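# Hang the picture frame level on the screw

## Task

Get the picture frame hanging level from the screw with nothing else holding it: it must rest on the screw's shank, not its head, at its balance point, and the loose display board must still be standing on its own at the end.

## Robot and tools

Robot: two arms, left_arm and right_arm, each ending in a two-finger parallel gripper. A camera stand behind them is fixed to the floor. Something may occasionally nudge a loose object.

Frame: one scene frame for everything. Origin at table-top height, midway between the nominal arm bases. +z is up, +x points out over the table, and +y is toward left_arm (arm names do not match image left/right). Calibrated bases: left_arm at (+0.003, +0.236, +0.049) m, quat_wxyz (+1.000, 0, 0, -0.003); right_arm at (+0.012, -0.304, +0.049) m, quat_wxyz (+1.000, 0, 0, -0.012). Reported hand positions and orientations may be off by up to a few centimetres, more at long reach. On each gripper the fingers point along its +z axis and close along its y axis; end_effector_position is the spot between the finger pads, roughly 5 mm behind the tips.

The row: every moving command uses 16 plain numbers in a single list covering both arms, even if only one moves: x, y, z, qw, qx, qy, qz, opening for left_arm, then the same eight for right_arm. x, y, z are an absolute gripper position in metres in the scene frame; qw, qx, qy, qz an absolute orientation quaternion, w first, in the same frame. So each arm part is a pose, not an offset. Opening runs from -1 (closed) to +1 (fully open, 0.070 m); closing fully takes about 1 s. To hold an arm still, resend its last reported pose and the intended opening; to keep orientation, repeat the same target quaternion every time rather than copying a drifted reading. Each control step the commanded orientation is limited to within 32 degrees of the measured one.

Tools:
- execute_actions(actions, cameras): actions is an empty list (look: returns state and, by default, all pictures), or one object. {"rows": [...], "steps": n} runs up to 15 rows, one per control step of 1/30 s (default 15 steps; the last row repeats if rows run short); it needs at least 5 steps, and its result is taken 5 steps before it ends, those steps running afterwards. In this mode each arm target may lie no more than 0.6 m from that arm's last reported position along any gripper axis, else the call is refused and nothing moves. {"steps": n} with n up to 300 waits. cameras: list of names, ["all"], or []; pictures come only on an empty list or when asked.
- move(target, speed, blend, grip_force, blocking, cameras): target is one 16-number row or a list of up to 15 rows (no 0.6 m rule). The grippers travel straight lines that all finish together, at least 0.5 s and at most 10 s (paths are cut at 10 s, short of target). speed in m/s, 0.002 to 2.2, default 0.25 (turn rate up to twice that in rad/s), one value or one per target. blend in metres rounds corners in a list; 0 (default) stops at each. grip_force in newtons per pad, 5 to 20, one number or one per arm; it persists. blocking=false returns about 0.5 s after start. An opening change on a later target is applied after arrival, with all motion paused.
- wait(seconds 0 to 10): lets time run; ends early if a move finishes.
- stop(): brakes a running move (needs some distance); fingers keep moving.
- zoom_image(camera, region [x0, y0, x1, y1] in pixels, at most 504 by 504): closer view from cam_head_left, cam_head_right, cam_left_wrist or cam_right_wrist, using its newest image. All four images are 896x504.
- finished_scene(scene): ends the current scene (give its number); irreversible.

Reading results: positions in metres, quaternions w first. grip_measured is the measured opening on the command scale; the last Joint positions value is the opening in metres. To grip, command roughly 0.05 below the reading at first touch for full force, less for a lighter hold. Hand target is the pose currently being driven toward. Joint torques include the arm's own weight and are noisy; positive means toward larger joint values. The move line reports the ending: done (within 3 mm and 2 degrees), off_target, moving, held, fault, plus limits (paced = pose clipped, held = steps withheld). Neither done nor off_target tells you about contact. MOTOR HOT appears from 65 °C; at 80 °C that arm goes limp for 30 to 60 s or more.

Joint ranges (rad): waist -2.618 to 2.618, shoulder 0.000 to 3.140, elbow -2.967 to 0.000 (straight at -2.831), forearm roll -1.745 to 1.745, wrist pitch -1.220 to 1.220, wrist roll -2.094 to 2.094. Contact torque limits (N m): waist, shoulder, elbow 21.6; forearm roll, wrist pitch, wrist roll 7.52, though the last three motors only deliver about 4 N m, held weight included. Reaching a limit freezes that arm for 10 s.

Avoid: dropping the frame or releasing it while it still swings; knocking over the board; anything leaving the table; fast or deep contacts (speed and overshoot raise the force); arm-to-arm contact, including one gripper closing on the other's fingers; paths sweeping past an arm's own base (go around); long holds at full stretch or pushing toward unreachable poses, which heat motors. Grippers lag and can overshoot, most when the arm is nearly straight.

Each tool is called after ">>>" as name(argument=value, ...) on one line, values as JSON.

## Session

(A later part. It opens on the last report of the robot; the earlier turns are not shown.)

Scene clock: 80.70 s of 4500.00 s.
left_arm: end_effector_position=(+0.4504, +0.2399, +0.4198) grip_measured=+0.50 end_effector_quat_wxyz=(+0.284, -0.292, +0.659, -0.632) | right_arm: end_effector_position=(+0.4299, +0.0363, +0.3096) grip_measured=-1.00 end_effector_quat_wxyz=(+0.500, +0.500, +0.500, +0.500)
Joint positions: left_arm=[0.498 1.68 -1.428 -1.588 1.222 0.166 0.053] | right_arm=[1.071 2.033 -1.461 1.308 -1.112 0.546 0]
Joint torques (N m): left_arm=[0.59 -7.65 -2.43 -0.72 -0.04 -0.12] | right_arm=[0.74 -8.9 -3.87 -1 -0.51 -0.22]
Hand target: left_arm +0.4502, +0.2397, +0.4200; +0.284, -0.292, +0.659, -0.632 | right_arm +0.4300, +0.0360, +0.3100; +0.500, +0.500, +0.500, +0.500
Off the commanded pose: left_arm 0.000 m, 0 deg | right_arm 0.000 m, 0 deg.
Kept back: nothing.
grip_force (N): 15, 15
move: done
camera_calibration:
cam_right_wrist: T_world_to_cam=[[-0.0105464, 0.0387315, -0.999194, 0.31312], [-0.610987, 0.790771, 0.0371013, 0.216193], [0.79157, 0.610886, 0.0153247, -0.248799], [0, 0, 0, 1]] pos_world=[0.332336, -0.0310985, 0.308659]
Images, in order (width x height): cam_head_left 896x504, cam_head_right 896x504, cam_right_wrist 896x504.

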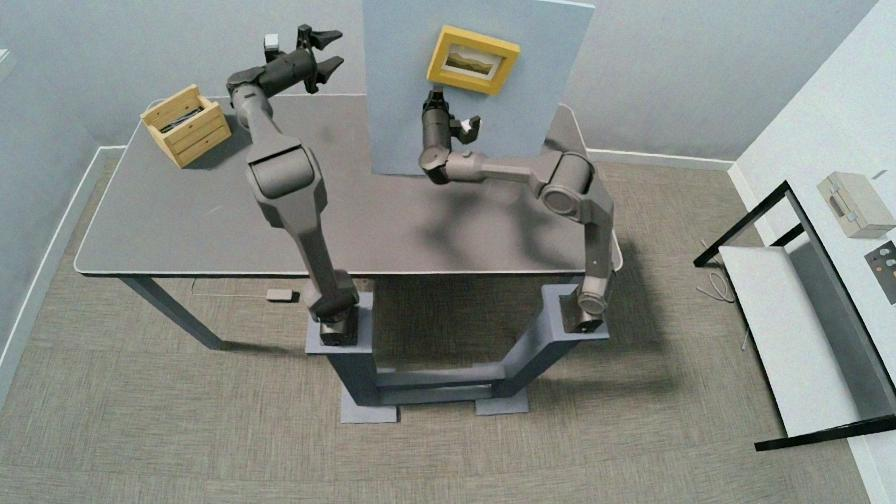

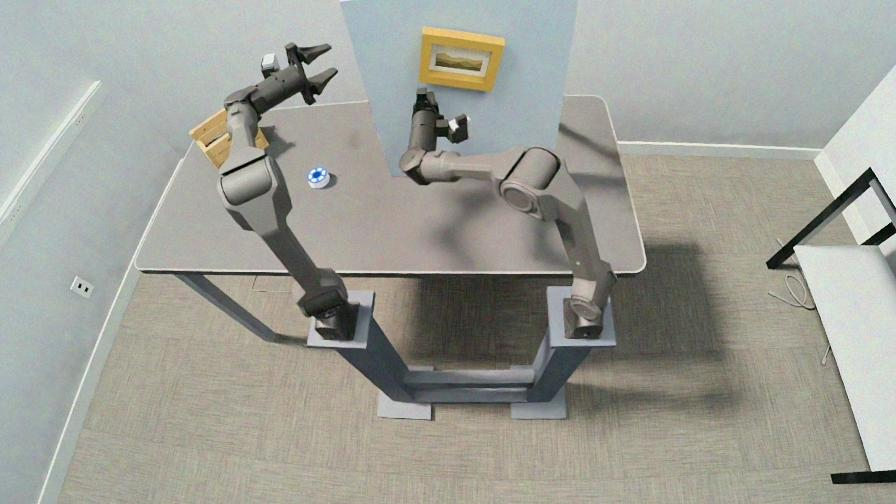

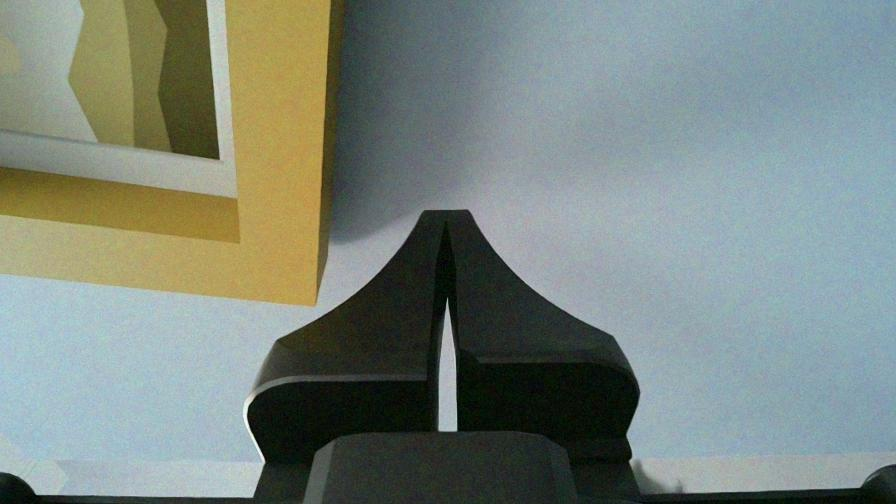

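>>> move(target=[[0.4502,0.2397,0.42,0.284,-0.292,0.659,-0.632,0.5,0.43,0.036,0.344,0.5,0.5,0.5,0.5,-1],[0.4502,0.2397,0.42,0.284,-0.292,0.659,-0.632,0.5,0.43,0.036,0.31,0.5,0.5,0.5,0.5,-1]], speed=0.03, cameras=["cam_right_wrist","cam_head_left","cam_head_right"])

Scene clock: 83.90 s of 4500.00 s.
left_arm: end_effector_position=(+0.4504, +0.2399, +0.4198) grip_measured=+0.50 end_effector_quat_wxyz=(+0.284, -0.292, +0.659, -0.632) | right_arm: end_effector_position=(+0.4299, +0.0361, +0.3099) grip_measured=-1.00 end_effector_quat_wxyz=(+0.500, +0.500, +0.500, +0.500)
Joint positions: left_arm=[0.498 1.68 -1.428 -1.588 1.222 0.166 0.053] | right_arm=[1.071 2.033 -1.462 1.309 -1.112 0.546 0]
Joint torques (N m): left_arm=[0.43 -7.65 -2.37 -0.72 -0.03 -0.14] | right_arm=[-0.02 -8.69 -3.71 -1.01 -0.51 -0.18]
Hand target: left_arm +0.4502, +0.2397, +0.4200; +0.284, -0.292, +0.659, -0.632 | right_arm +0.4300, +0.0360, +0.3100; +0.500, +0.500, +0.500, +0.500
Off the commanded pose: left_arm 0.000 m, 0 deg | right_arm 0.000 m, 0 deg.
Kept back: nothing.
grip_force (N): 15, 15
move: done
camera_calibration:
cam_right_wrist: T_world_to_cam=[[-0.0100954, 0.0391645, -0.999182, 0.313285], [-0.610608, 0.79106, 0.0371763, 0.216122], [0.791869, 0.610484, 0.0159281, -0.249041], [0, 0, 0, 1]] pos_world=[0.332337, -0.0311995, 0.308961]
Images, in order (width x height): cam_head_left 896x504, cam_head_right 896x504, cam_right_wrist 896x504.

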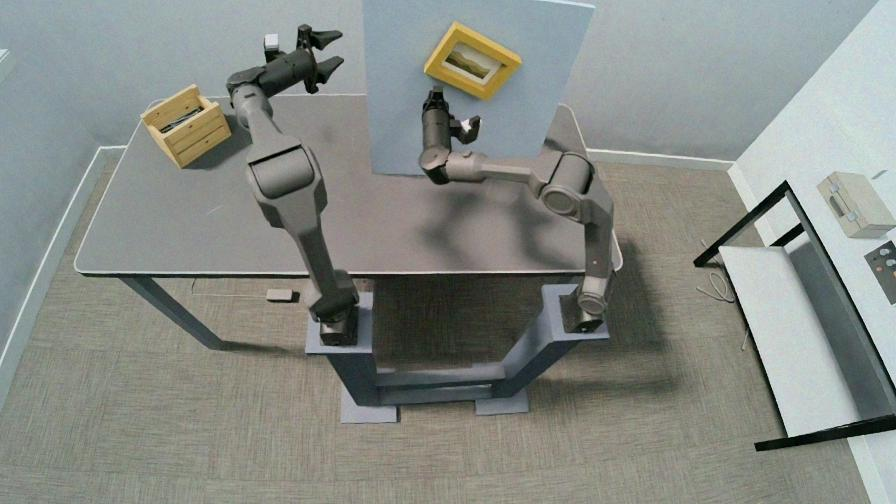

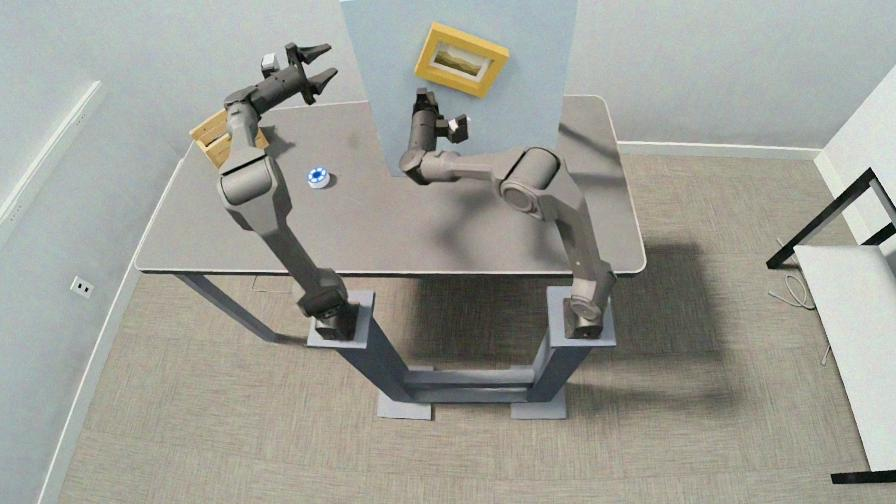

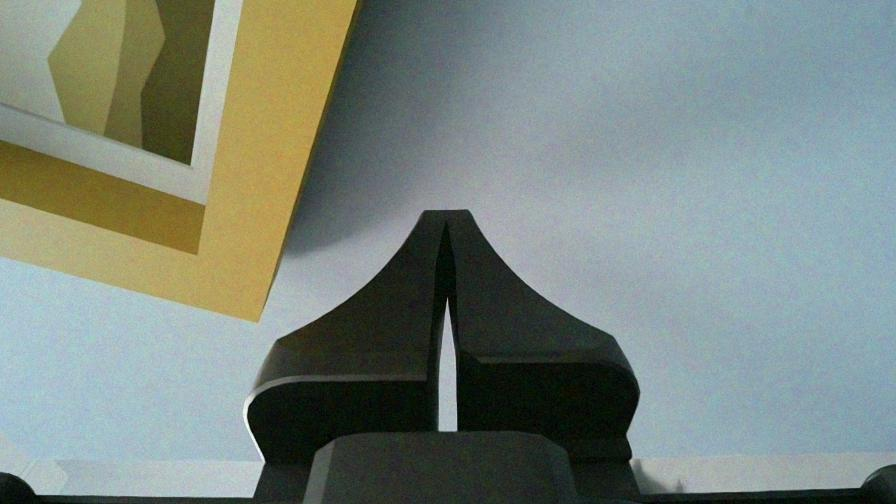

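>>> execute_actions(actions=[], cameras=["cam_left_wrist","cam_head_left","cam_head_right"])

>>> zoom_image(camera="cam_left_wrist", region=[345, 270, 555, 380])

>>> zoom_image(camera="cam_head_right", region=[400, 10, 520, 110])

>>> zoom_image(camera="cam_head_left", region=[410, 10, 530, 110])

Scene clock: 84.23 s of 4500.00 s.
left_arm: end_effector_position=(+0.4504, +0.2399, +0.4198) grip_measured=+0.50 end_effector_quat_wxyz=(+0.284, -0.292, +0.659, -0.632) | right_arm: end_effector_position=(+0.4299, +0.0361, +0.3099) grip_measured=-1.00 end_effector_quat_wxyz=(+0.500, +0.500, +0.500, +0.500)
Joint positions: left_arm=[0.498 1.68 -1.428 -1.588 1.222 0.166 0.053] | right_arm=[1.071 2.033 -1.462 1.309 -1.112 0.546 0]
Joint torques (N m): left_arm=[0.54 -7.81 -2.39 -0.72 -0.06 -0.15] | right_arm=[0.12 -9.43 -4.19 -0.93 -0.47 -0.22]
Motor temperatures (°C): left_arm=[31 33 33 33 36 30] | right_arm=[29 31 34 35 39 32]
Hand target: left_arm +0.4502, +0.2397, +0.4200; +0.284, -0.292, +0.659, -0.632 | right_arm +0.4300, +0.0360, +0.3100; +0.500, +0.500, +0.500, +0.500
Off the commanded pose: left_arm 0.000 m, 0 deg | right_arm 0.000 m, 0 deg.
Steps of this call (1-10: nothing new was sent). Readings (end_effector_position of left_arm | right_arm):
1: (+0.4504, +0.2399, +0.4198) | (+0.4299, +0.0361, +0.3099)
2: (+0.4504, +0.2399, +0.4198) | (+0.4299, +0.0361, +0.3099)
4: (+0.4504, +0.2399, +0.4198) | (+0.4299, +0.0361, +0.3099)
8: (+0.4504, +0.2399, +0.4198) | (+0.4299, +0.0361, +0.3099)
10: the state above
grip_force (N): 15, 15
camera_calibration:
cam_left_wrist: T_world_to_cam=[[0.0358437, -0.054784, 0.997855, -0.418352], [-0.96969, -0.243395, 0.0214692, 0.486769], [0.241696, -0.968379, -0.0618476, 0.271207], [0, 0, 0, 1]] pos_world=[0.42146, 0.358189, 0.423777]
Images, in order (width x height): cam_head_left 896x504, cam_head_right 896x504, cam_left_wrist 896x504.

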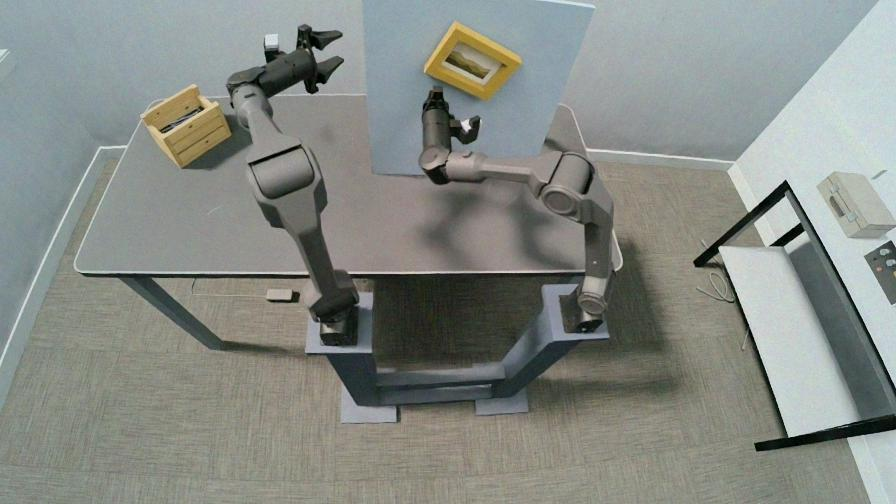

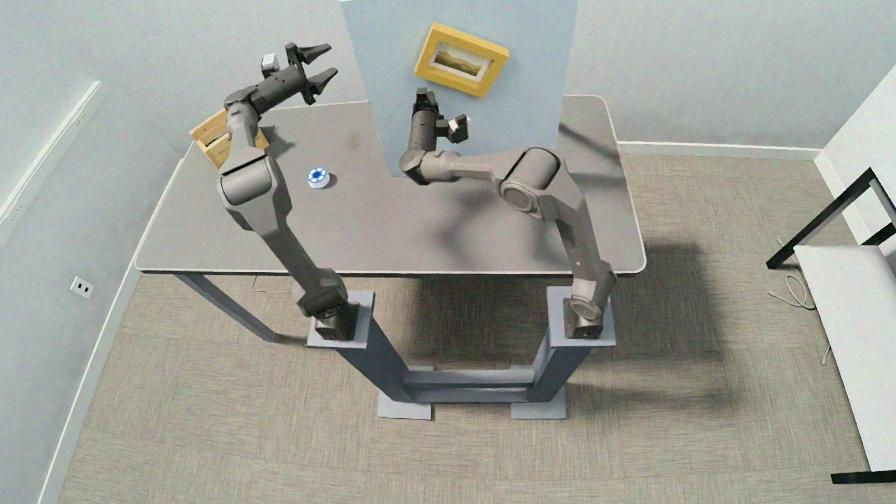

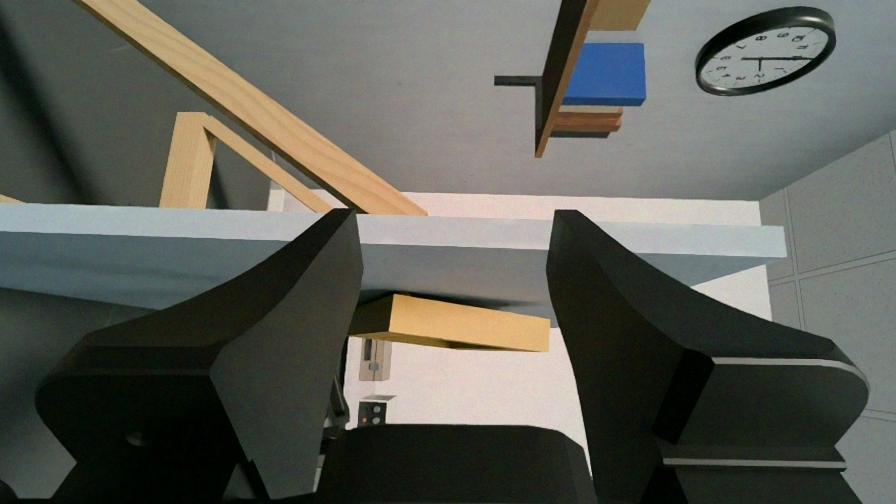

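Scaled by 2.400 from the camera's 896x504 image, which has a finer 1280x720 frame.

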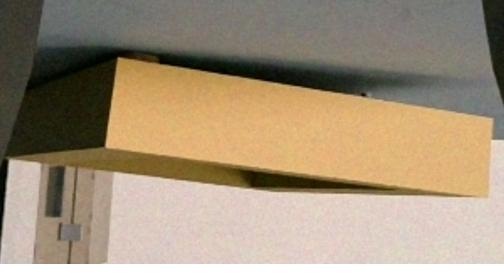

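Scaled by 4.200 from the camera's 896x504 image, which has a finer 1280x720 frame.

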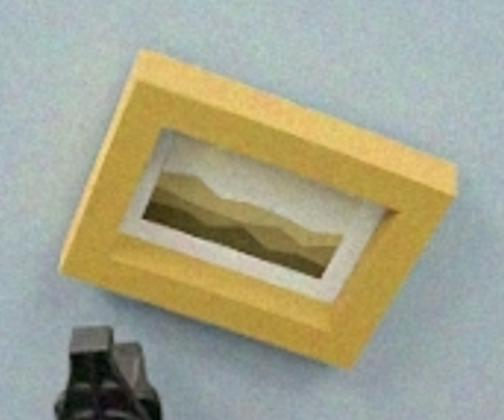

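Scaled by 4.200 from the camera's 896x504 image, which has a finer 1280x720 frame.

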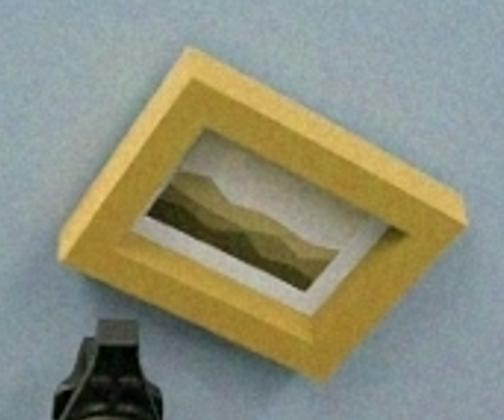

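>>> move(target=[[0.4502,0.2397,0.42,0.284,-0.292,0.659,-0.632,0.5,0.36,0.036,0.32,0.5,0.5,0.5,0.5,-1],[0.4502,0.2397,0.42,0.284,-0.292,0.659,-0.632,0.5,0.365,-0.0644,0.4334,0.3815,0.5954,0.3815,0.5954,-1]], speed=[0.12,0.15], blend=[0.03,0], grip_force=15)

>>> move(target=[0.4502,0.2397,0.42,0.284,-0.292,0.659,-0.632,0.5,0.365,-0.0644,0.4334,0.3815,0.5954,0.3815,0.5954,0.1], cameras=["cam_right_wrist"])

Scene clock: 90.43 s of 4500.00 s.
left_arm: end_effector_position=(+0.4504, +0.2399, +0.4198) grip_measured=+0.50 end_effector_quat_wxyz=(+0.284, -0.292, +0.659, -0.632) | right_arm: end_effector_position=(+0.3651, -0.0649, +0.4340) grip_measured=-1.00 end_effector_quat_wxyz=(+0.381, +0.596, +0.381, +0.596)
Joint positions: left_arm=[0.498 1.68 -1.428 -1.588 1.222 0.166 0.053] | right_arm=[1.093 1.513 -1.251 1.475 -1.078 0.632 0]
Joint torques (N m): left_arm=[0.35 -7.76 -2.41 -0.72 -0.02 -0.14] | right_arm=[0.75 -4.29 -3.93 -1.15 -0.18 -0.21]
Hand target: left_arm +0.4502, +0.2397, +0.4200; +0.284, -0.292, +0.659, -0.632 | right_arm +0.3650, -0.0644, +0.4334; +0.381, +0.595, +0.381, +0.595
Off the commanded pose: left_arm 0.000 m, 0 deg | right_arm 0.001 m, 0 deg.
Kept back: nothing.
grip_force (N): 15, 15
move: done

Scene clock: 91.20 s of 4500.00 s.
left_arm: end_effector_position=(+0.4504, +0.2399, +0.4198) grip_measured=+0.50 end_effector_quat_wxyz=(+0.284, -0.292, +0.659, -0.632) | right_arm: end_effector_position=(+0.3652, -0.0647, +0.4336) grip_measured=+0.10 end_effector_quat_wxyz=(+0.381, +0.596, +0.381, +0.596)
Joint positions: left_arm=[0.498 1.68 -1.428 -1.588 1.222 0.166 0.053] | right_arm=[1.093 1.514 -1.251 1.475 -1.078 0.632 0.039]
Joint torques (N m): left_arm=[0.52 -7.84 -2.6 -0.76 -0.05 -0.16] | right_arm=[0.7 -4.22 -3.45 -1.2 -0.31 -0.21]
Hand target: left_arm +0.4502, +0.2397, +0.4200; +0.284, -0.292, +0.659, -0.632 | right_arm +0.3650, -0.0644, +0.4334; +0.381, +0.595, +0.381, +0.595
Off the commanded pose: left_arm 0.000 m, 0 deg | right_arm 0.000 m, 0 deg.
Kept back: nothing.
grip_force (N): 15, 15
move: done
camera_calibration:
cam_right_wrist: T_world_to_cam=[[-0.00960566, 0.45395, -0.890975, 0.419897], [-0.609751, 0.703535, 0.365023, 0.103599], [0.792535, 0.54678, 0.270039, -0.25278], [0, 0, 0, 1]] pos_world=[0.26754, -0.125283, 0.404563]
Images, in order (width x height): cam_right_wrist 896x504.

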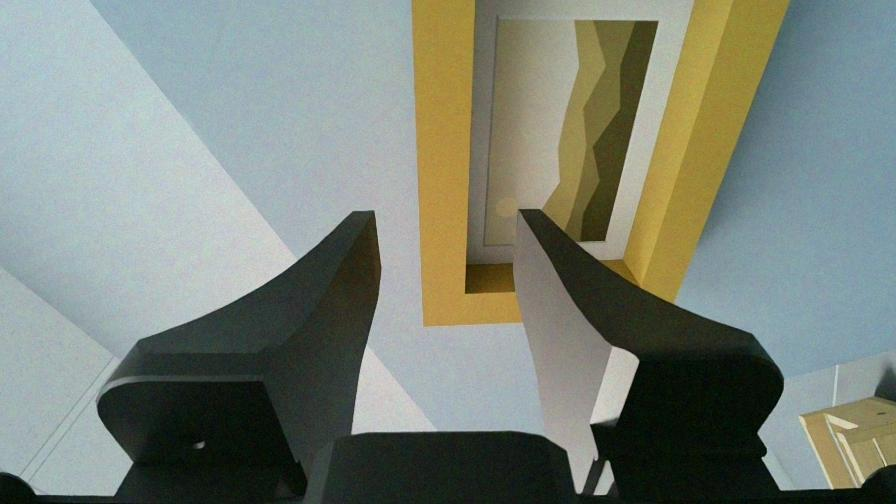

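>>> move(target=[0.4502,0.2397,0.42,0.284,-0.292,0.659,-0.632,0.5,0.427,-0.0644,0.4334,0.3815,0.5954,0.3815,0.5954,0.1], speed=0.08, cameras=["cam_right_wrist"])

Scene clock: 92.50 s of 4500.00 s.
left_arm: end_effector_position=(+0.4504, +0.2399, +0.4198) grip_measured=+0.50 end_effector_quat_wxyz=(+0.284, -0.292, +0.659, -0.632) | right_arm: end_effector_position=(+0.4276, -0.0644, +0.4332) grip_measured=+0.10 end_effector_quat_wxyz=(+0.381, +0.596, +0.381, +0.595)
Joint positions: left_arm=[0.498 1.68 -1.428 -1.588 1.222 0.166 0.053] | right_arm=[0.915 1.637 -1.393 1.446 -0.901 0.632 0.039]
Joint torques (N m): left_arm=[0.45 -7.68 -2.56 -0.73 -0.06 -0.14] | right_arm=[0.73 -7.18 -3.79 -1.02 -0.3 -0.2]
Hand target: left_arm +0.4502, +0.2397, +0.4200; +0.284, -0.292, +0.659, -0.632 | right_arm +0.4270, -0.0644, +0.4334; +0.381, +0.595, +0.381, +0.595
Off the commanded pose: left_arm 0.000 m, 0 deg | right_arm 0.001 m, 0 deg.
Kept back: nothing.
grip_force (N): 15, 15
move: done
camera_calibration:
cam_right_wrist: T_world_to_cam=[[-0.0103021, 0.45351, -0.891192, 0.420309], [-0.609876, 0.703433, 0.365013, 0.141684], [0.79243, 0.547276, 0.269338, -0.301855], [0, 0, 0, 1]] pos_world=[0.329939, -0.125081, 0.40416]
Images, in order (width x height): cam_right_wrist 896x504.

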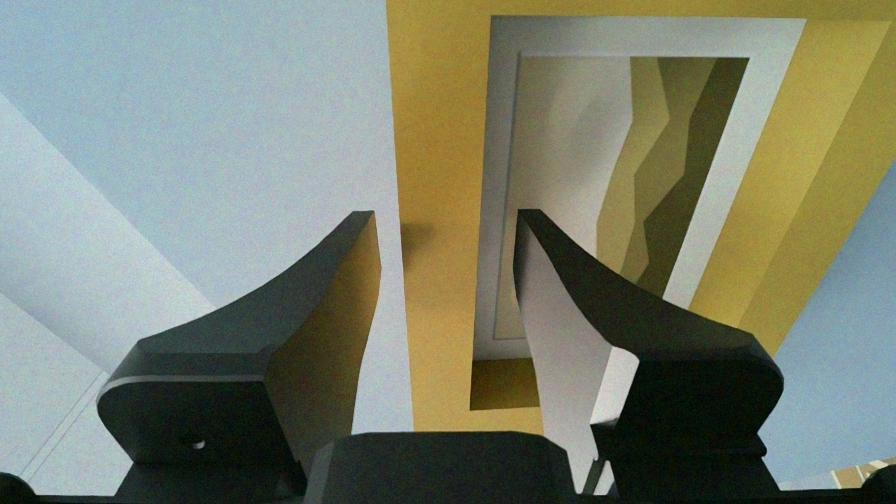

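>>> move(target=[[0.4502,0.2397,0.42,0.284,-0.292,0.659,-0.632,0.5,0.427,-0.0649,0.4345,0.3815,0.5954,0.3815,0.5954,0.1],[0.4502,0.2397,0.42,0.284,-0.292,0.659,-0.632,0.5,0.427,-0.0649,0.4345,0.3815,0.5954,0.3815,0.5954,-0.36]], speed=0.05, cameras=["cam_right_wrist"])

>>> move(target=[0.4502,0.2397,0.42,0.284,-0.292,0.659,-0.632,0.5,0.427,-0.0649,0.4345,0.3815,0.5954,0.3815,0.5954,-0.5], cameras=["cam_right_wrist","cam_left_wrist"])

Scene clock: 94.07 s of 4500.00 s.
left_arm: end_effector_position=(+0.4504, +0.2399, +0.4198) grip_measured=+0.50 end_effector_quat_wxyz=(+0.284, -0.292, +0.659, -0.632) | right_arm: end_effector_position=(+0.4269, -0.0647, +0.4344) grip_measured=-0.36 end_effector_quat_wxyz=(+0.381, +0.595, +0.382, +0.596)
Joint positions: left_arm=[0.498 1.68 -1.428 -1.588 1.222 0.166 0.053] | right_arm=[0.915 1.634 -1.394 1.448 -0.901 0.627 0.022]
Joint torques (N m): left_arm=[0.5 -7.77 -2.5 -0.74 -0.05 -0.11] | right_arm=[-0.49 -7.16 -4.7 -0.91 -0.06 -0.2]
Hand target: left_arm +0.4502, +0.2397, +0.4200; +0.284, -0.292, +0.659, -0.632 | right_arm +0.4270, -0.0649, +0.4345; +0.381, +0.595, +0.381, +0.595
Off the commanded pose: left_arm 0.000 m, 0 deg | right_arm 0.000 m, 0 deg.
Kept back: nothing.
grip_force (N): 15, 15
move: done
camera_calibration:
cam_right_wrist: T_world_to_cam=[[-0.00981814, 0.452541, -0.891689, 0.421517], [-0.610557, 0.703494, 0.363753, 0.141796], [0.791911, 0.547999, 0.269395, -0.301327], [0, 0, 0, 1]] pos_world=[0.329337, -0.125379, 0.405459]
Images, in order (width x height): cam_right_wrist 896x504.

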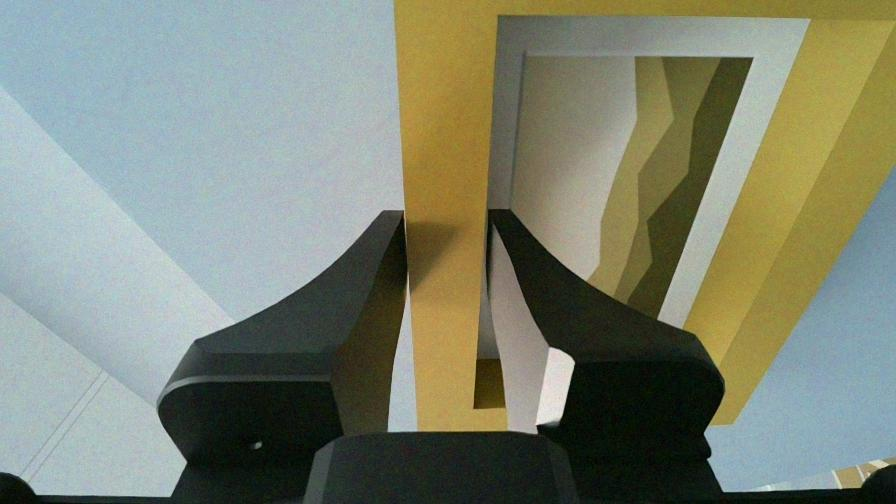

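Scene clock: 94.57 s of 4500.00 s.
left_arm: end_effector_position=(+0.4504, +0.2399, +0.4198) grip_measured=+0.50 end_effector_quat_wxyz=(+0.284, -0.292, +0.659, -0.632) | right_arm: end_effector_position=(+0.4270, -0.0653, +0.4353) grip_measured=-0.44 end_effector_quat_wxyz=(+0.381, +0.595, +0.381, +0.596)
Joint positions: left_arm=[0.498 1.68 -1.428 -1.588 1.222 0.166 0.053] | right_arm=[0.915 1.633 -1.395 1.448 -0.901 0.627 0.02]
Joint torques (N m): left_arm=[0.32 -7.8 -2.55 -0.74 -0.06 -0.12] | right_arm=[0.64 -5.21 -3.54 -0.73 -0.03 -0.07]
Hand target: left_arm +0.4502, +0.2397, +0.4200; +0.284, -0.292, +0.659, -0.632 | right_arm +0.4270, -0.0649, +0.4345; +0.381, +0.595, +0.381, +0.595
Off the commanded pose: left_arm 0.000 m, 0 deg | right_arm 0.001 m, 0 deg.
Kept back: nothing.
grip_force (N): 15, 15
move: done
camera_calibration:
cam_left_wrist: T_world_to_cam=[[0.0358437, -0.054784, 0.997855, -0.418352], [-0.96969, -0.243395, 0.0214692, 0.486769], [0.241696, -0.968379, -0.0618476, 0.271207], [0, 0, 0, 1]] pos_world=[0.42146, 0.358189, 0.423777]
cam_right_wrist: T_world_to_cam=[[-0.00823836, 0.454082, -0.890922, 0.421648], [-0.61042, 0.703405, 0.364154, 0.14171], [0.792035, 0.546836, 0.271386, -0.302211], [0, 0, 0, 1]] pos_world=[0.329338, -0.125883, 0.406066]
Images, in order (width x height): cam_left_wrist 896x504, cam_right_wrist 896x504.

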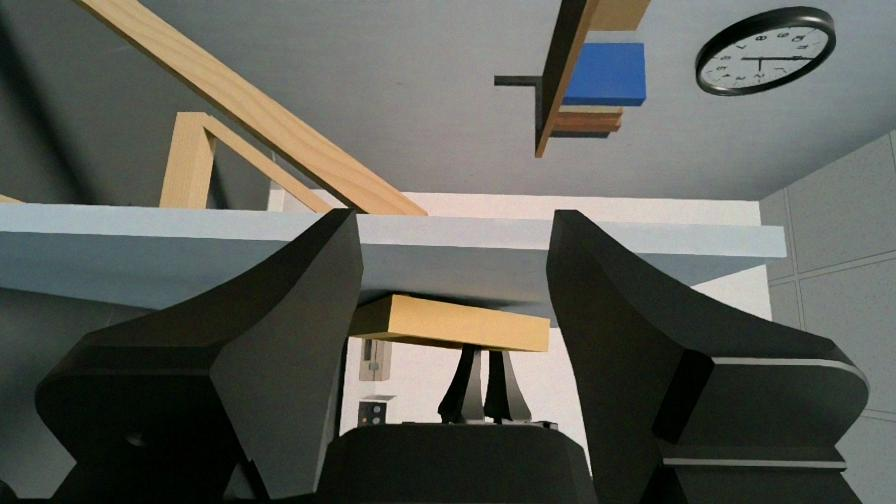

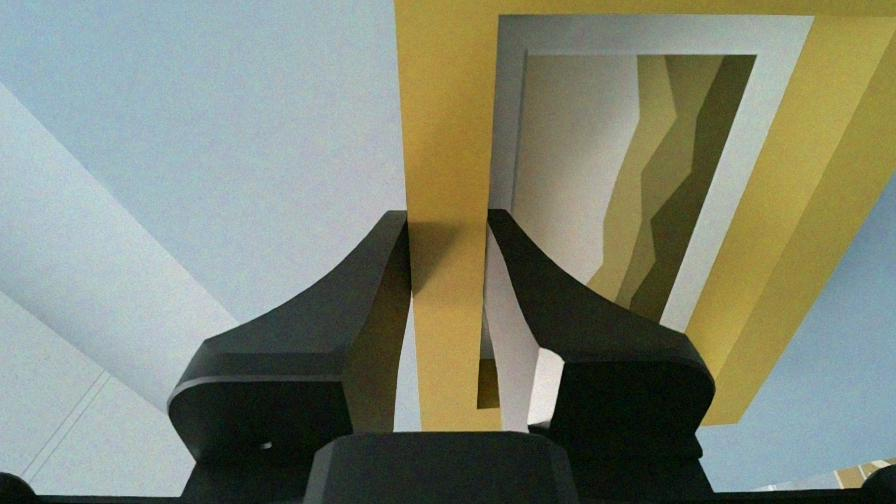

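>>> move(target=[[0.4502,0.2397,0.42,0.284,-0.292,0.659,-0.632,0.5,0.427,-0.0653,0.4505,0.3815,0.5954,0.3815,0.5954,-0.5],[0.4502,0.2397,0.42,0.284,-0.292,0.659,-0.632,0.5,0.427,-0.0387,0.4625,0.5,0.5,0.5,0.5,-0.5]], speed=[0.03,0.06], cameras=["cam_right_wrist","cam_left_wrist","cam_head_left","cam_head_right"])

>>> zoom_image(camera="cam_head_right", region=[400, 0, 520, 100])

>>> zoom_image(camera="cam_head_left", region=[410, 0, 530, 100])

>>> zoom_image(camera="cam_left_wrist", region=[345, 270, 555, 380])

Scene clock: 100.20 s of 4500.00 s.
left_arm: end_effector_position=(+0.4504, +0.2399, +0.4198) grip_measured=+0.50 end_effector_quat_wxyz=(+0.284, -0.292, +0.659, -0.632) | right_arm: end_effector_position=(+0.4269, -0.0387, +0.4627) grip_measured=-0.44 end_effector_quat_wxyz=(+0.500, +0.500, +0.500, +0.500)
Joint positions: left_arm=[0.498 1.68 -1.428 -1.588 1.222 0.166 0.053] | right_arm=[0.965 1.709 -1.6 1.555 -0.941 0.026 0.019]
Joint torques (N m): left_arm=[0.52 -7.7 -2.36 -0.69 -0.06 -0.12] | right_arm=[-0.11 -6.89 -5.29 -1.69 -0.02 0.19]
Hand target: left_arm +0.4502, +0.2397, +0.4200; +0.284, -0.292, +0.659, -0.632 | right_arm +0.4270, -0.0387, +0.4625; +0.500, +0.500, +0.500, +0.500
Off the commanded pose: left_arm 0.000 m, 0 deg | right_arm 0.000 m, 0 deg.
Kept back: nothing.
grip_force (N): 15, 15
move: done
camera_calibration:
cam_left_wrist: T_world_to_cam=[[0.0358437, -0.054784, 0.997855, -0.418352], [-0.96969, -0.243395, 0.0214692, 0.486769], [0.241696, -0.968379, -0.0618476, 0.271207], [0, 0, 0, 1]] pos_world=[0.42146, 0.358189, 0.423777]
cam_right_wrist: T_world_to_cam=[[-0.00947389, 0.0377682, -0.999242, 0.468532], [-0.610626, 0.791114, 0.035691, 0.268479], [0.791862, 0.610501, 0.0155673, -0.203265], [0, 0, 0, 1]] pos_world=[0.329337, -0.106, 0.461759]

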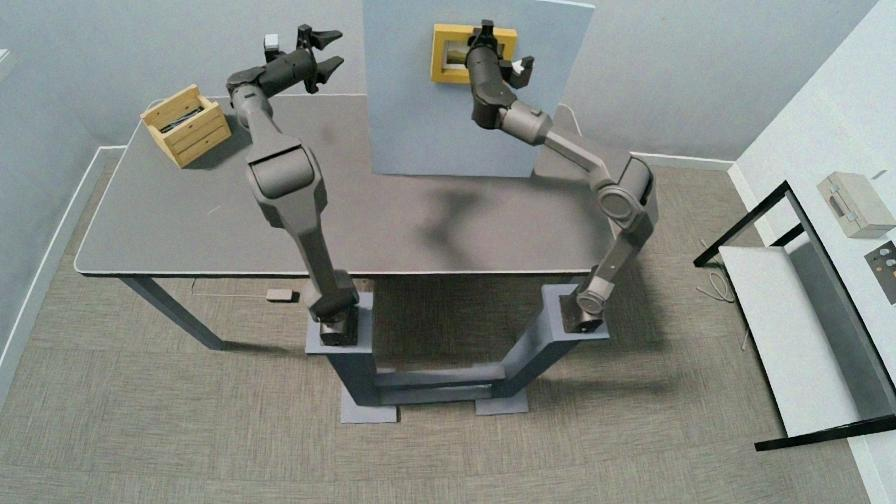

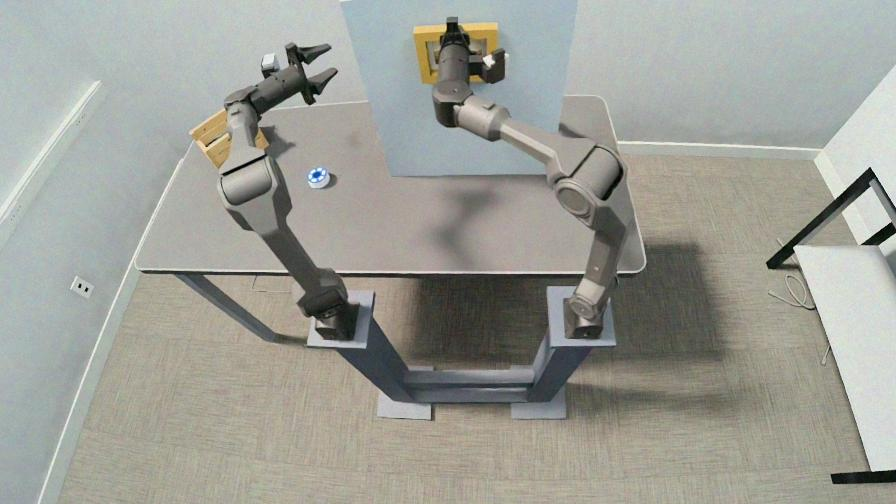

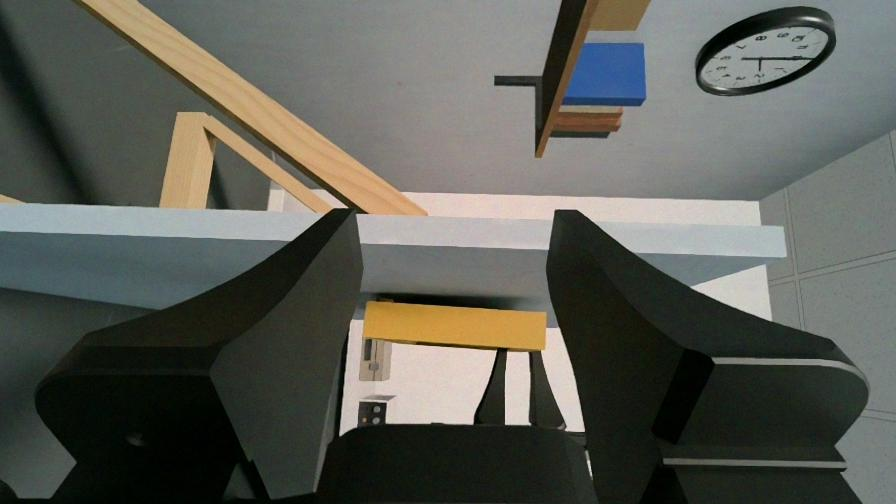

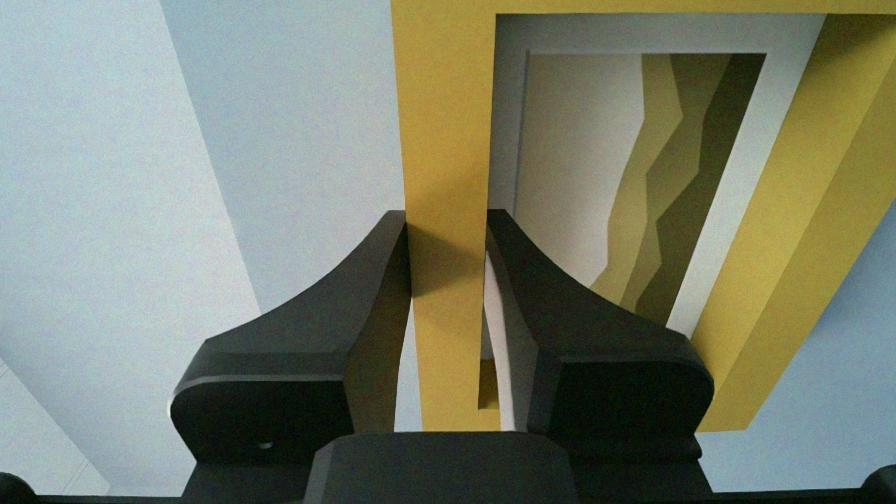

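Scaled by 4.200 from the camera's 896x504 image, which has a finer 1280x720 frame.

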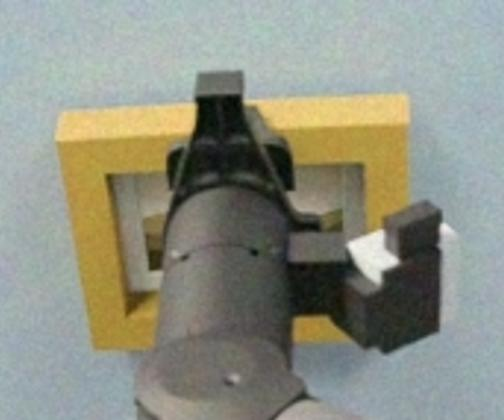

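Scaled by 4.200 from the camera's 896x504 image, which has a finer 1280x720 frame.

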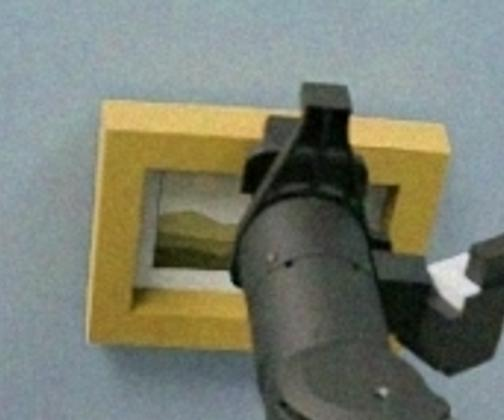

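Scaled by 2.400 from the camera's 896x504 image, which has a finer 1280x720 frame.

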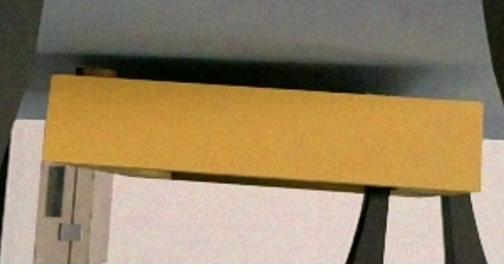

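>>> move(target=[0.4502,0.2397,0.42,0.284,-0.292,0.659,-0.632,0.5,0.427,-0.0392,0.451,0.5,0.5,0.5,0.5,-0.5], speed=0.03)

>>> move(target=[0.4502,0.2397,0.42,0.284,-0.292,0.659,-0.632,0.5,0.427,-0.0392,0.447,0.5,0.5,0.5,0.5,-0.5], speed=0.01)

>>> move(target=[0.4502,0.2397,0.42,0.284,-0.292,0.659,-0.632,0.5,0.427,-0.0392,0.4445,0.5,0.5,0.5,0.5,-0.5], speed=0.01, cameras=["cam_right_wrist","cam_left_wrist","cam_head_left","cam_head_right"])

Scene clock: 101.60 s of 4500.00 s.
left_arm: end_effector_position=(+0.4504, +0.2399, +0.4198) grip_measured=+0.50 end_effector_quat_wxyz=(+0.284, -0.292, +0.659, -0.632) | right_arm: end_effector_position=(+0.4271, -0.0387, +0.4502) grip_measured=-0.44 end_effector_quat_wxyz=(+0.500, +0.500, +0.501, +0.500)
Joint positions: left_arm=[0.498 1.68 -1.428 -1.588 1.222 0.166 0.053] | right_arm=[0.964 1.707 -1.549 1.521 -0.941 0.086 0.02]
Joint torques (N m): left_arm=[0.5 -7.63 -2.57 -0.72 -0.04 -0.11] | right_arm=[-0.12 -8.91 -4.93 -1.58 -0.26 -0.22]
Hand target: left_arm +0.4502, +0.2397, +0.4200; +0.284, -0.292, +0.659, -0.632 | right_arm +0.4270, -0.0392, +0.4510; +0.500, +0.500, +0.500, +0.500
Off the commanded pose: left_arm 0.000 m, 0 deg | right_arm 0.001 m, 0 deg.
Kept back: nothing.
grip_force (N): 15, 15
move: done

Scene clock: 102.30 s of 4500.00 s.
left_arm: end_effector_position=(+0.4504, +0.2399, +0.4198) grip_measured=+0.50 end_effector_quat_wxyz=(+0.284, -0.292, +0.659, -0.632) | right_arm: end_effector_position=(+0.4270, -0.0391, +0.4472) grip_measured=-0.44 end_effector_quat_wxyz=(+0.500, +0.500, +0.500, +0.500)
Joint positions: left_arm=[0.498 1.68 -1.428 -1.588 1.222 0.166 0.053] | right_arm=[0.964 1.706 -1.534 1.509 -0.943 0.105 0.02]
Joint torques (N m): left_arm=[0.46 -7.64 -2.47 -0.71 -0.07 -0.1] | right_arm=[0.67 -8.6 -4.13 -1.38 -0.3 0.04]
Hand target: left_arm +0.4502, +0.2397, +0.4200; +0.284, -0.292, +0.659, -0.632 | right_arm +0.4270, -0.0392, +0.4470; +0.500, +0.500, +0.500, +0.500
Off the commanded pose: left_arm 0.000 m, 0 deg | right_arm 0.000 m, 0 deg.
Kept back: nothing.
grip_force (N): 15, 15
move: done

Scene clock: 103.00 s of 4500.00 s.
left_arm: end_effector_position=(+0.4504, +0.2399, +0.4198) grip_measured=+0.50 end_effector_quat_wxyz=(+0.284, -0.292, +0.659, -0.632) | right_arm: end_effector_position=(+0.4269, -0.0391, +0.4461) grip_measured=-0.44 end_effector_quat_wxyz=(+0.501, +0.499, +0.499, +0.501)
Joint positions: left_arm=[0.498 1.68 -1.428 -1.588 1.222 0.166 0.053] | right_arm=[0.964 1.705 -1.526 1.499 -0.943 0.117 0.02]
Joint torques (N m): left_arm=[0.38 -7.67 -2.44 -0.72 -0.04 -0.13] | right_arm=[-1.02 -6.34 -2.24 0.23 -0.66 0.1]
Hand target: left_arm +0.4502, +0.2397, +0.4200; +0.284, -0.292, +0.659, -0.632 | right_arm +0.4270, -0.0392, +0.4445; +0.500, +0.500, +0.500, +0.500
Off the commanded pose: left_arm 0.000 m, 0 deg | right_arm 0.002 m, 0 deg.
Kept back: nothing.
grip_force (N): 15, 15
move: done
camera_calibration:
cam_left_wrist: T_world_to_cam=[[0.0358437, -0.054784, 0.997855, -0.418352], [-0.96969, -0.243395, 0.0214692, 0.486769], [0.241696, -0.968379, -0.0618476, 0.271207], [0, 0, 0, 1]] pos_world=[0.42146, 0.358189, 0.423777]
cam_right_wrist: T_world_to_cam=[[-0.00603219, 0.0387482, -0.999231, 0.450436], [-0.611248, 0.790693, 0.0343515, 0.270159], [0.791416, 0.610985, 0.0189151, -0.204045], [0, 0, 0, 1]] pos_world=[0.329336, -0.106398, 0.444668]

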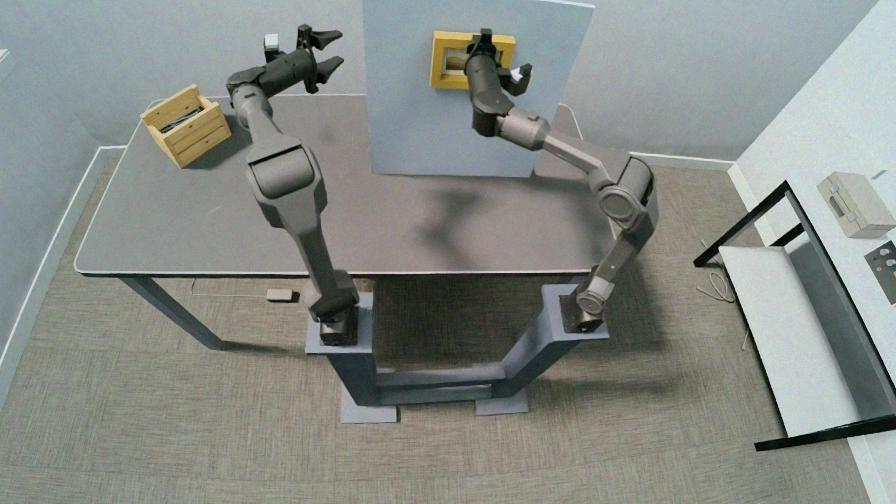

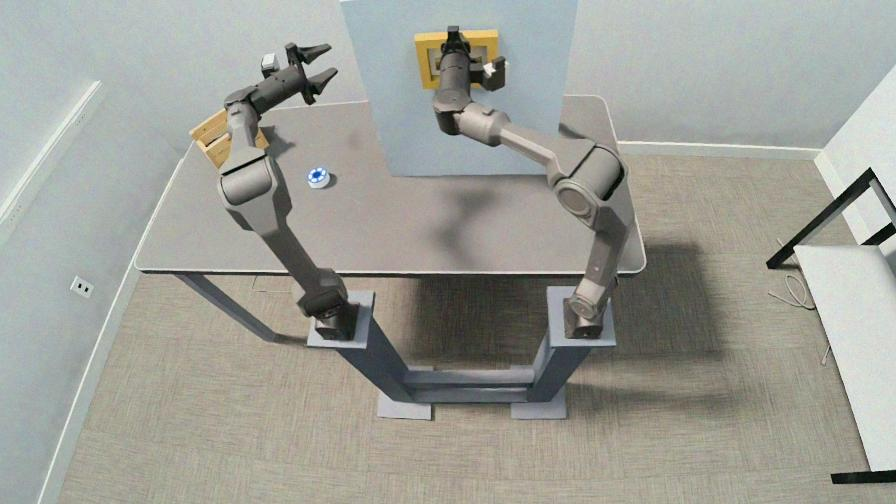

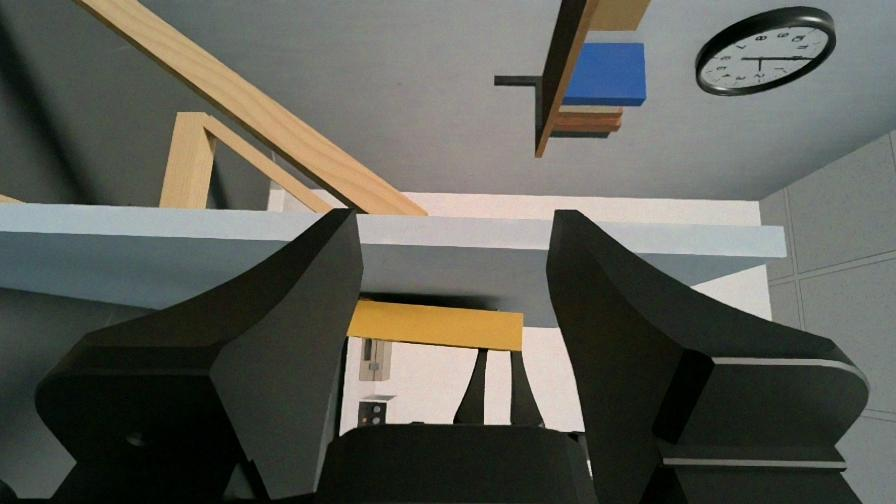

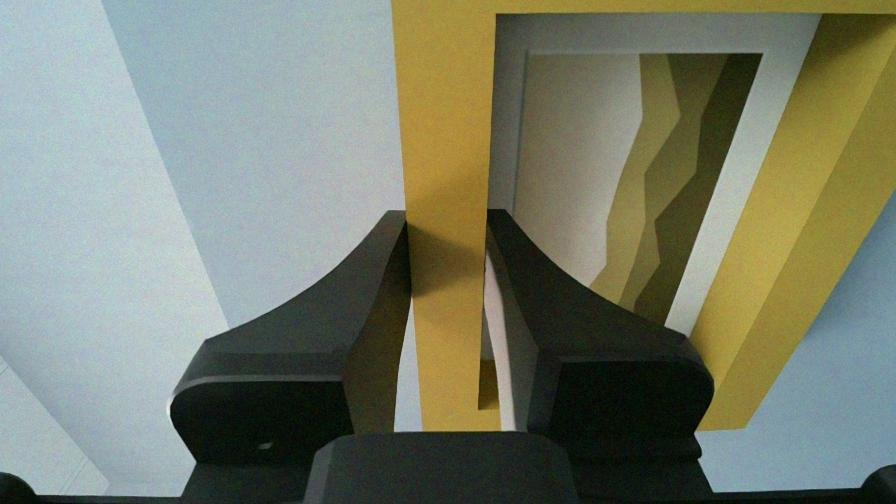

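>>> move(target=[[0.4502,0.2397,0.42,0.284,-0.292,0.659,-0.632,0.5,0.427,-0.0392,0.4465,0.5,0.5,0.5,0.5,-0.5],[0.4502,0.2397,0.42,0.284,-0.292,0.659,-0.632,0.5,0.427,-0.0392,0.4465,0.5,0.5,0.5,0.5,-0.4]], speed=0.01, cameras=["cam_right_wrist"])

>>> move(target=[0.4502,0.2397,0.42,0.284,-0.292,0.659,-0.632,0.5,0.427,-0.0392,0.4465,0.5,0.5,0.5,0.5,-0.25], cameras=["cam_right_wrist"])

Scene clock: 104.60 s of 4500.00 s.
left_arm: end_effector_position=(+0.4504, +0.2399, +0.4198) grip_measured=+0.50 end_effector_quat_wxyz=(+0.284, -0.292, +0.659, -0.632) | right_arm: end_effector_position=(+0.4274, -0.0397, +0.4452) grip_measured=-0.40 end_effector_quat_wxyz=(+0.500, +0.501, +0.500, +0.499)
Joint positions: left_arm=[0.498 1.68 -1.428 -1.588 1.222 0.166 0.053] | right_arm=[0.963 1.707 -1.531 1.51 -0.944 0.107 0.021]
Joint torques (N m): left_arm=[0.55 -7.83 -2.49 -0.69 -0.06 -0.13] | right_arm=[0.35 -6.78 -4.25 -1.14 0.01 -0.1]
Hand target: left_arm +0.4502, +0.2397, +0.4200; +0.284, -0.292, +0.659, -0.632 | right_arm +0.4270, -0.0392, +0.4465; +0.500, +0.500, +0.500, +0.500
Off the commanded pose: left_arm 0.000 m, 0 deg | right_arm 0.001 m, 0 deg.
Kept back: nothing.
grip_force (N): 15, 15
move: done
camera_calibration:
cam_right_wrist: T_world_to_cam=[[-0.0130005, 0.0391458, -0.999149, 0.452539], [-0.608168, 0.792851, 0.0389764, 0.267757], [0.793702, 0.608157, 0.0134997, -0.202746], [0, 0, 0, 1]] pos_world=[0.329644, -0.106705, 0.444455]
Images, in order (width x height): cam_right_wrist 896x504.

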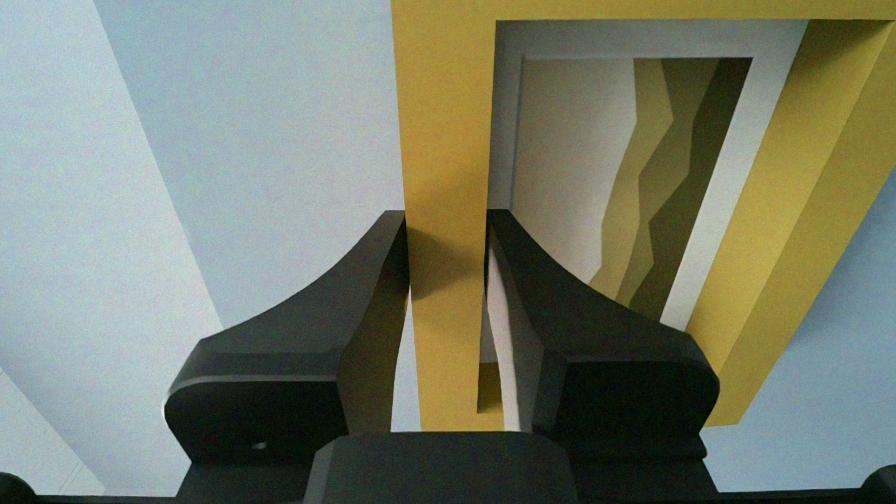

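Scene clock: 105.10 s of 4500.00 s.
left_arm: end_effector_position=(+0.4504, +0.2399, +0.4198) grip_measured=+0.50 end_effector_quat_wxyz=(+0.284, -0.292, +0.659, -0.632) | right_arm: end_effector_position=(+0.4271, -0.0392, +0.4459) grip_measured=-0.25 end_effector_quat_wxyz=(+0.500, +0.500, +0.500, +0.500)
Joint positions: left_arm=[0.498 1.68 -1.428 -1.588 1.222 0.166 0.053] | right_arm=[0.964 1.706 -1.531 1.509 -0.943 0.107 0.026]
Joint torques (N m): left_arm=[0.46 -7.71 -2.45 -0.74 -0.03 -0.12] | right_arm=[0.73 -7.75 -4.7 -1.15 0 -0.04]
Hand target: left_arm +0.4502, +0.2397, +0.4200; +0.284, -0.292, +0.659, -0.632 | right_arm +0.4270, -0.0392, +0.4465; +0.500, +0.500, +0.500, +0.500
Off the commanded pose: left_arm 0.000 m, 0 deg | right_arm 0.001 m, 0 deg.
Kept back: nothing.
grip_force (N): 15, 15
move: done
camera_calibration:
cam_right_wrist: T_world_to_cam=[[-0.0110717, 0.0387036, -0.999189, 0.452463], [-0.609826, 0.791652, 0.0374219, 0.268478], [0.792458, 0.609746, 0.0148375, -0.202793], [0, 0, 0, 1]] pos_world=[0.329439, -0.106401, 0.445058]
Images, in order (width x height): cam_right_wrist 896x504.

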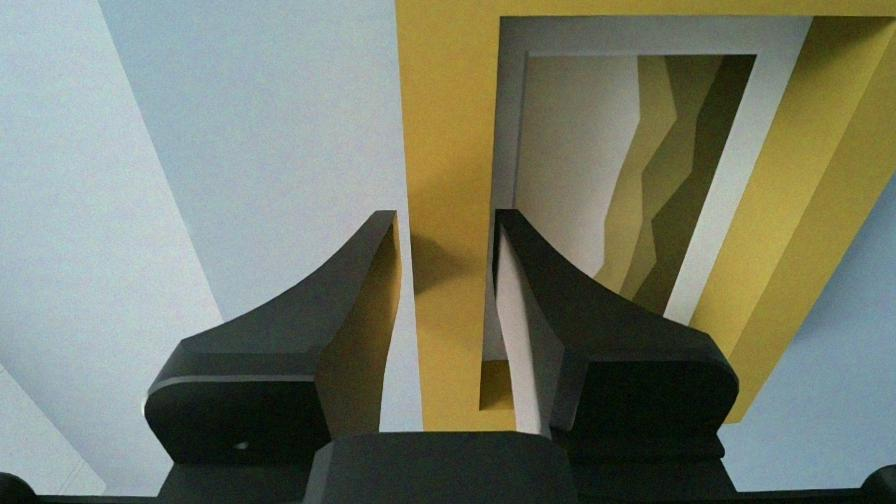

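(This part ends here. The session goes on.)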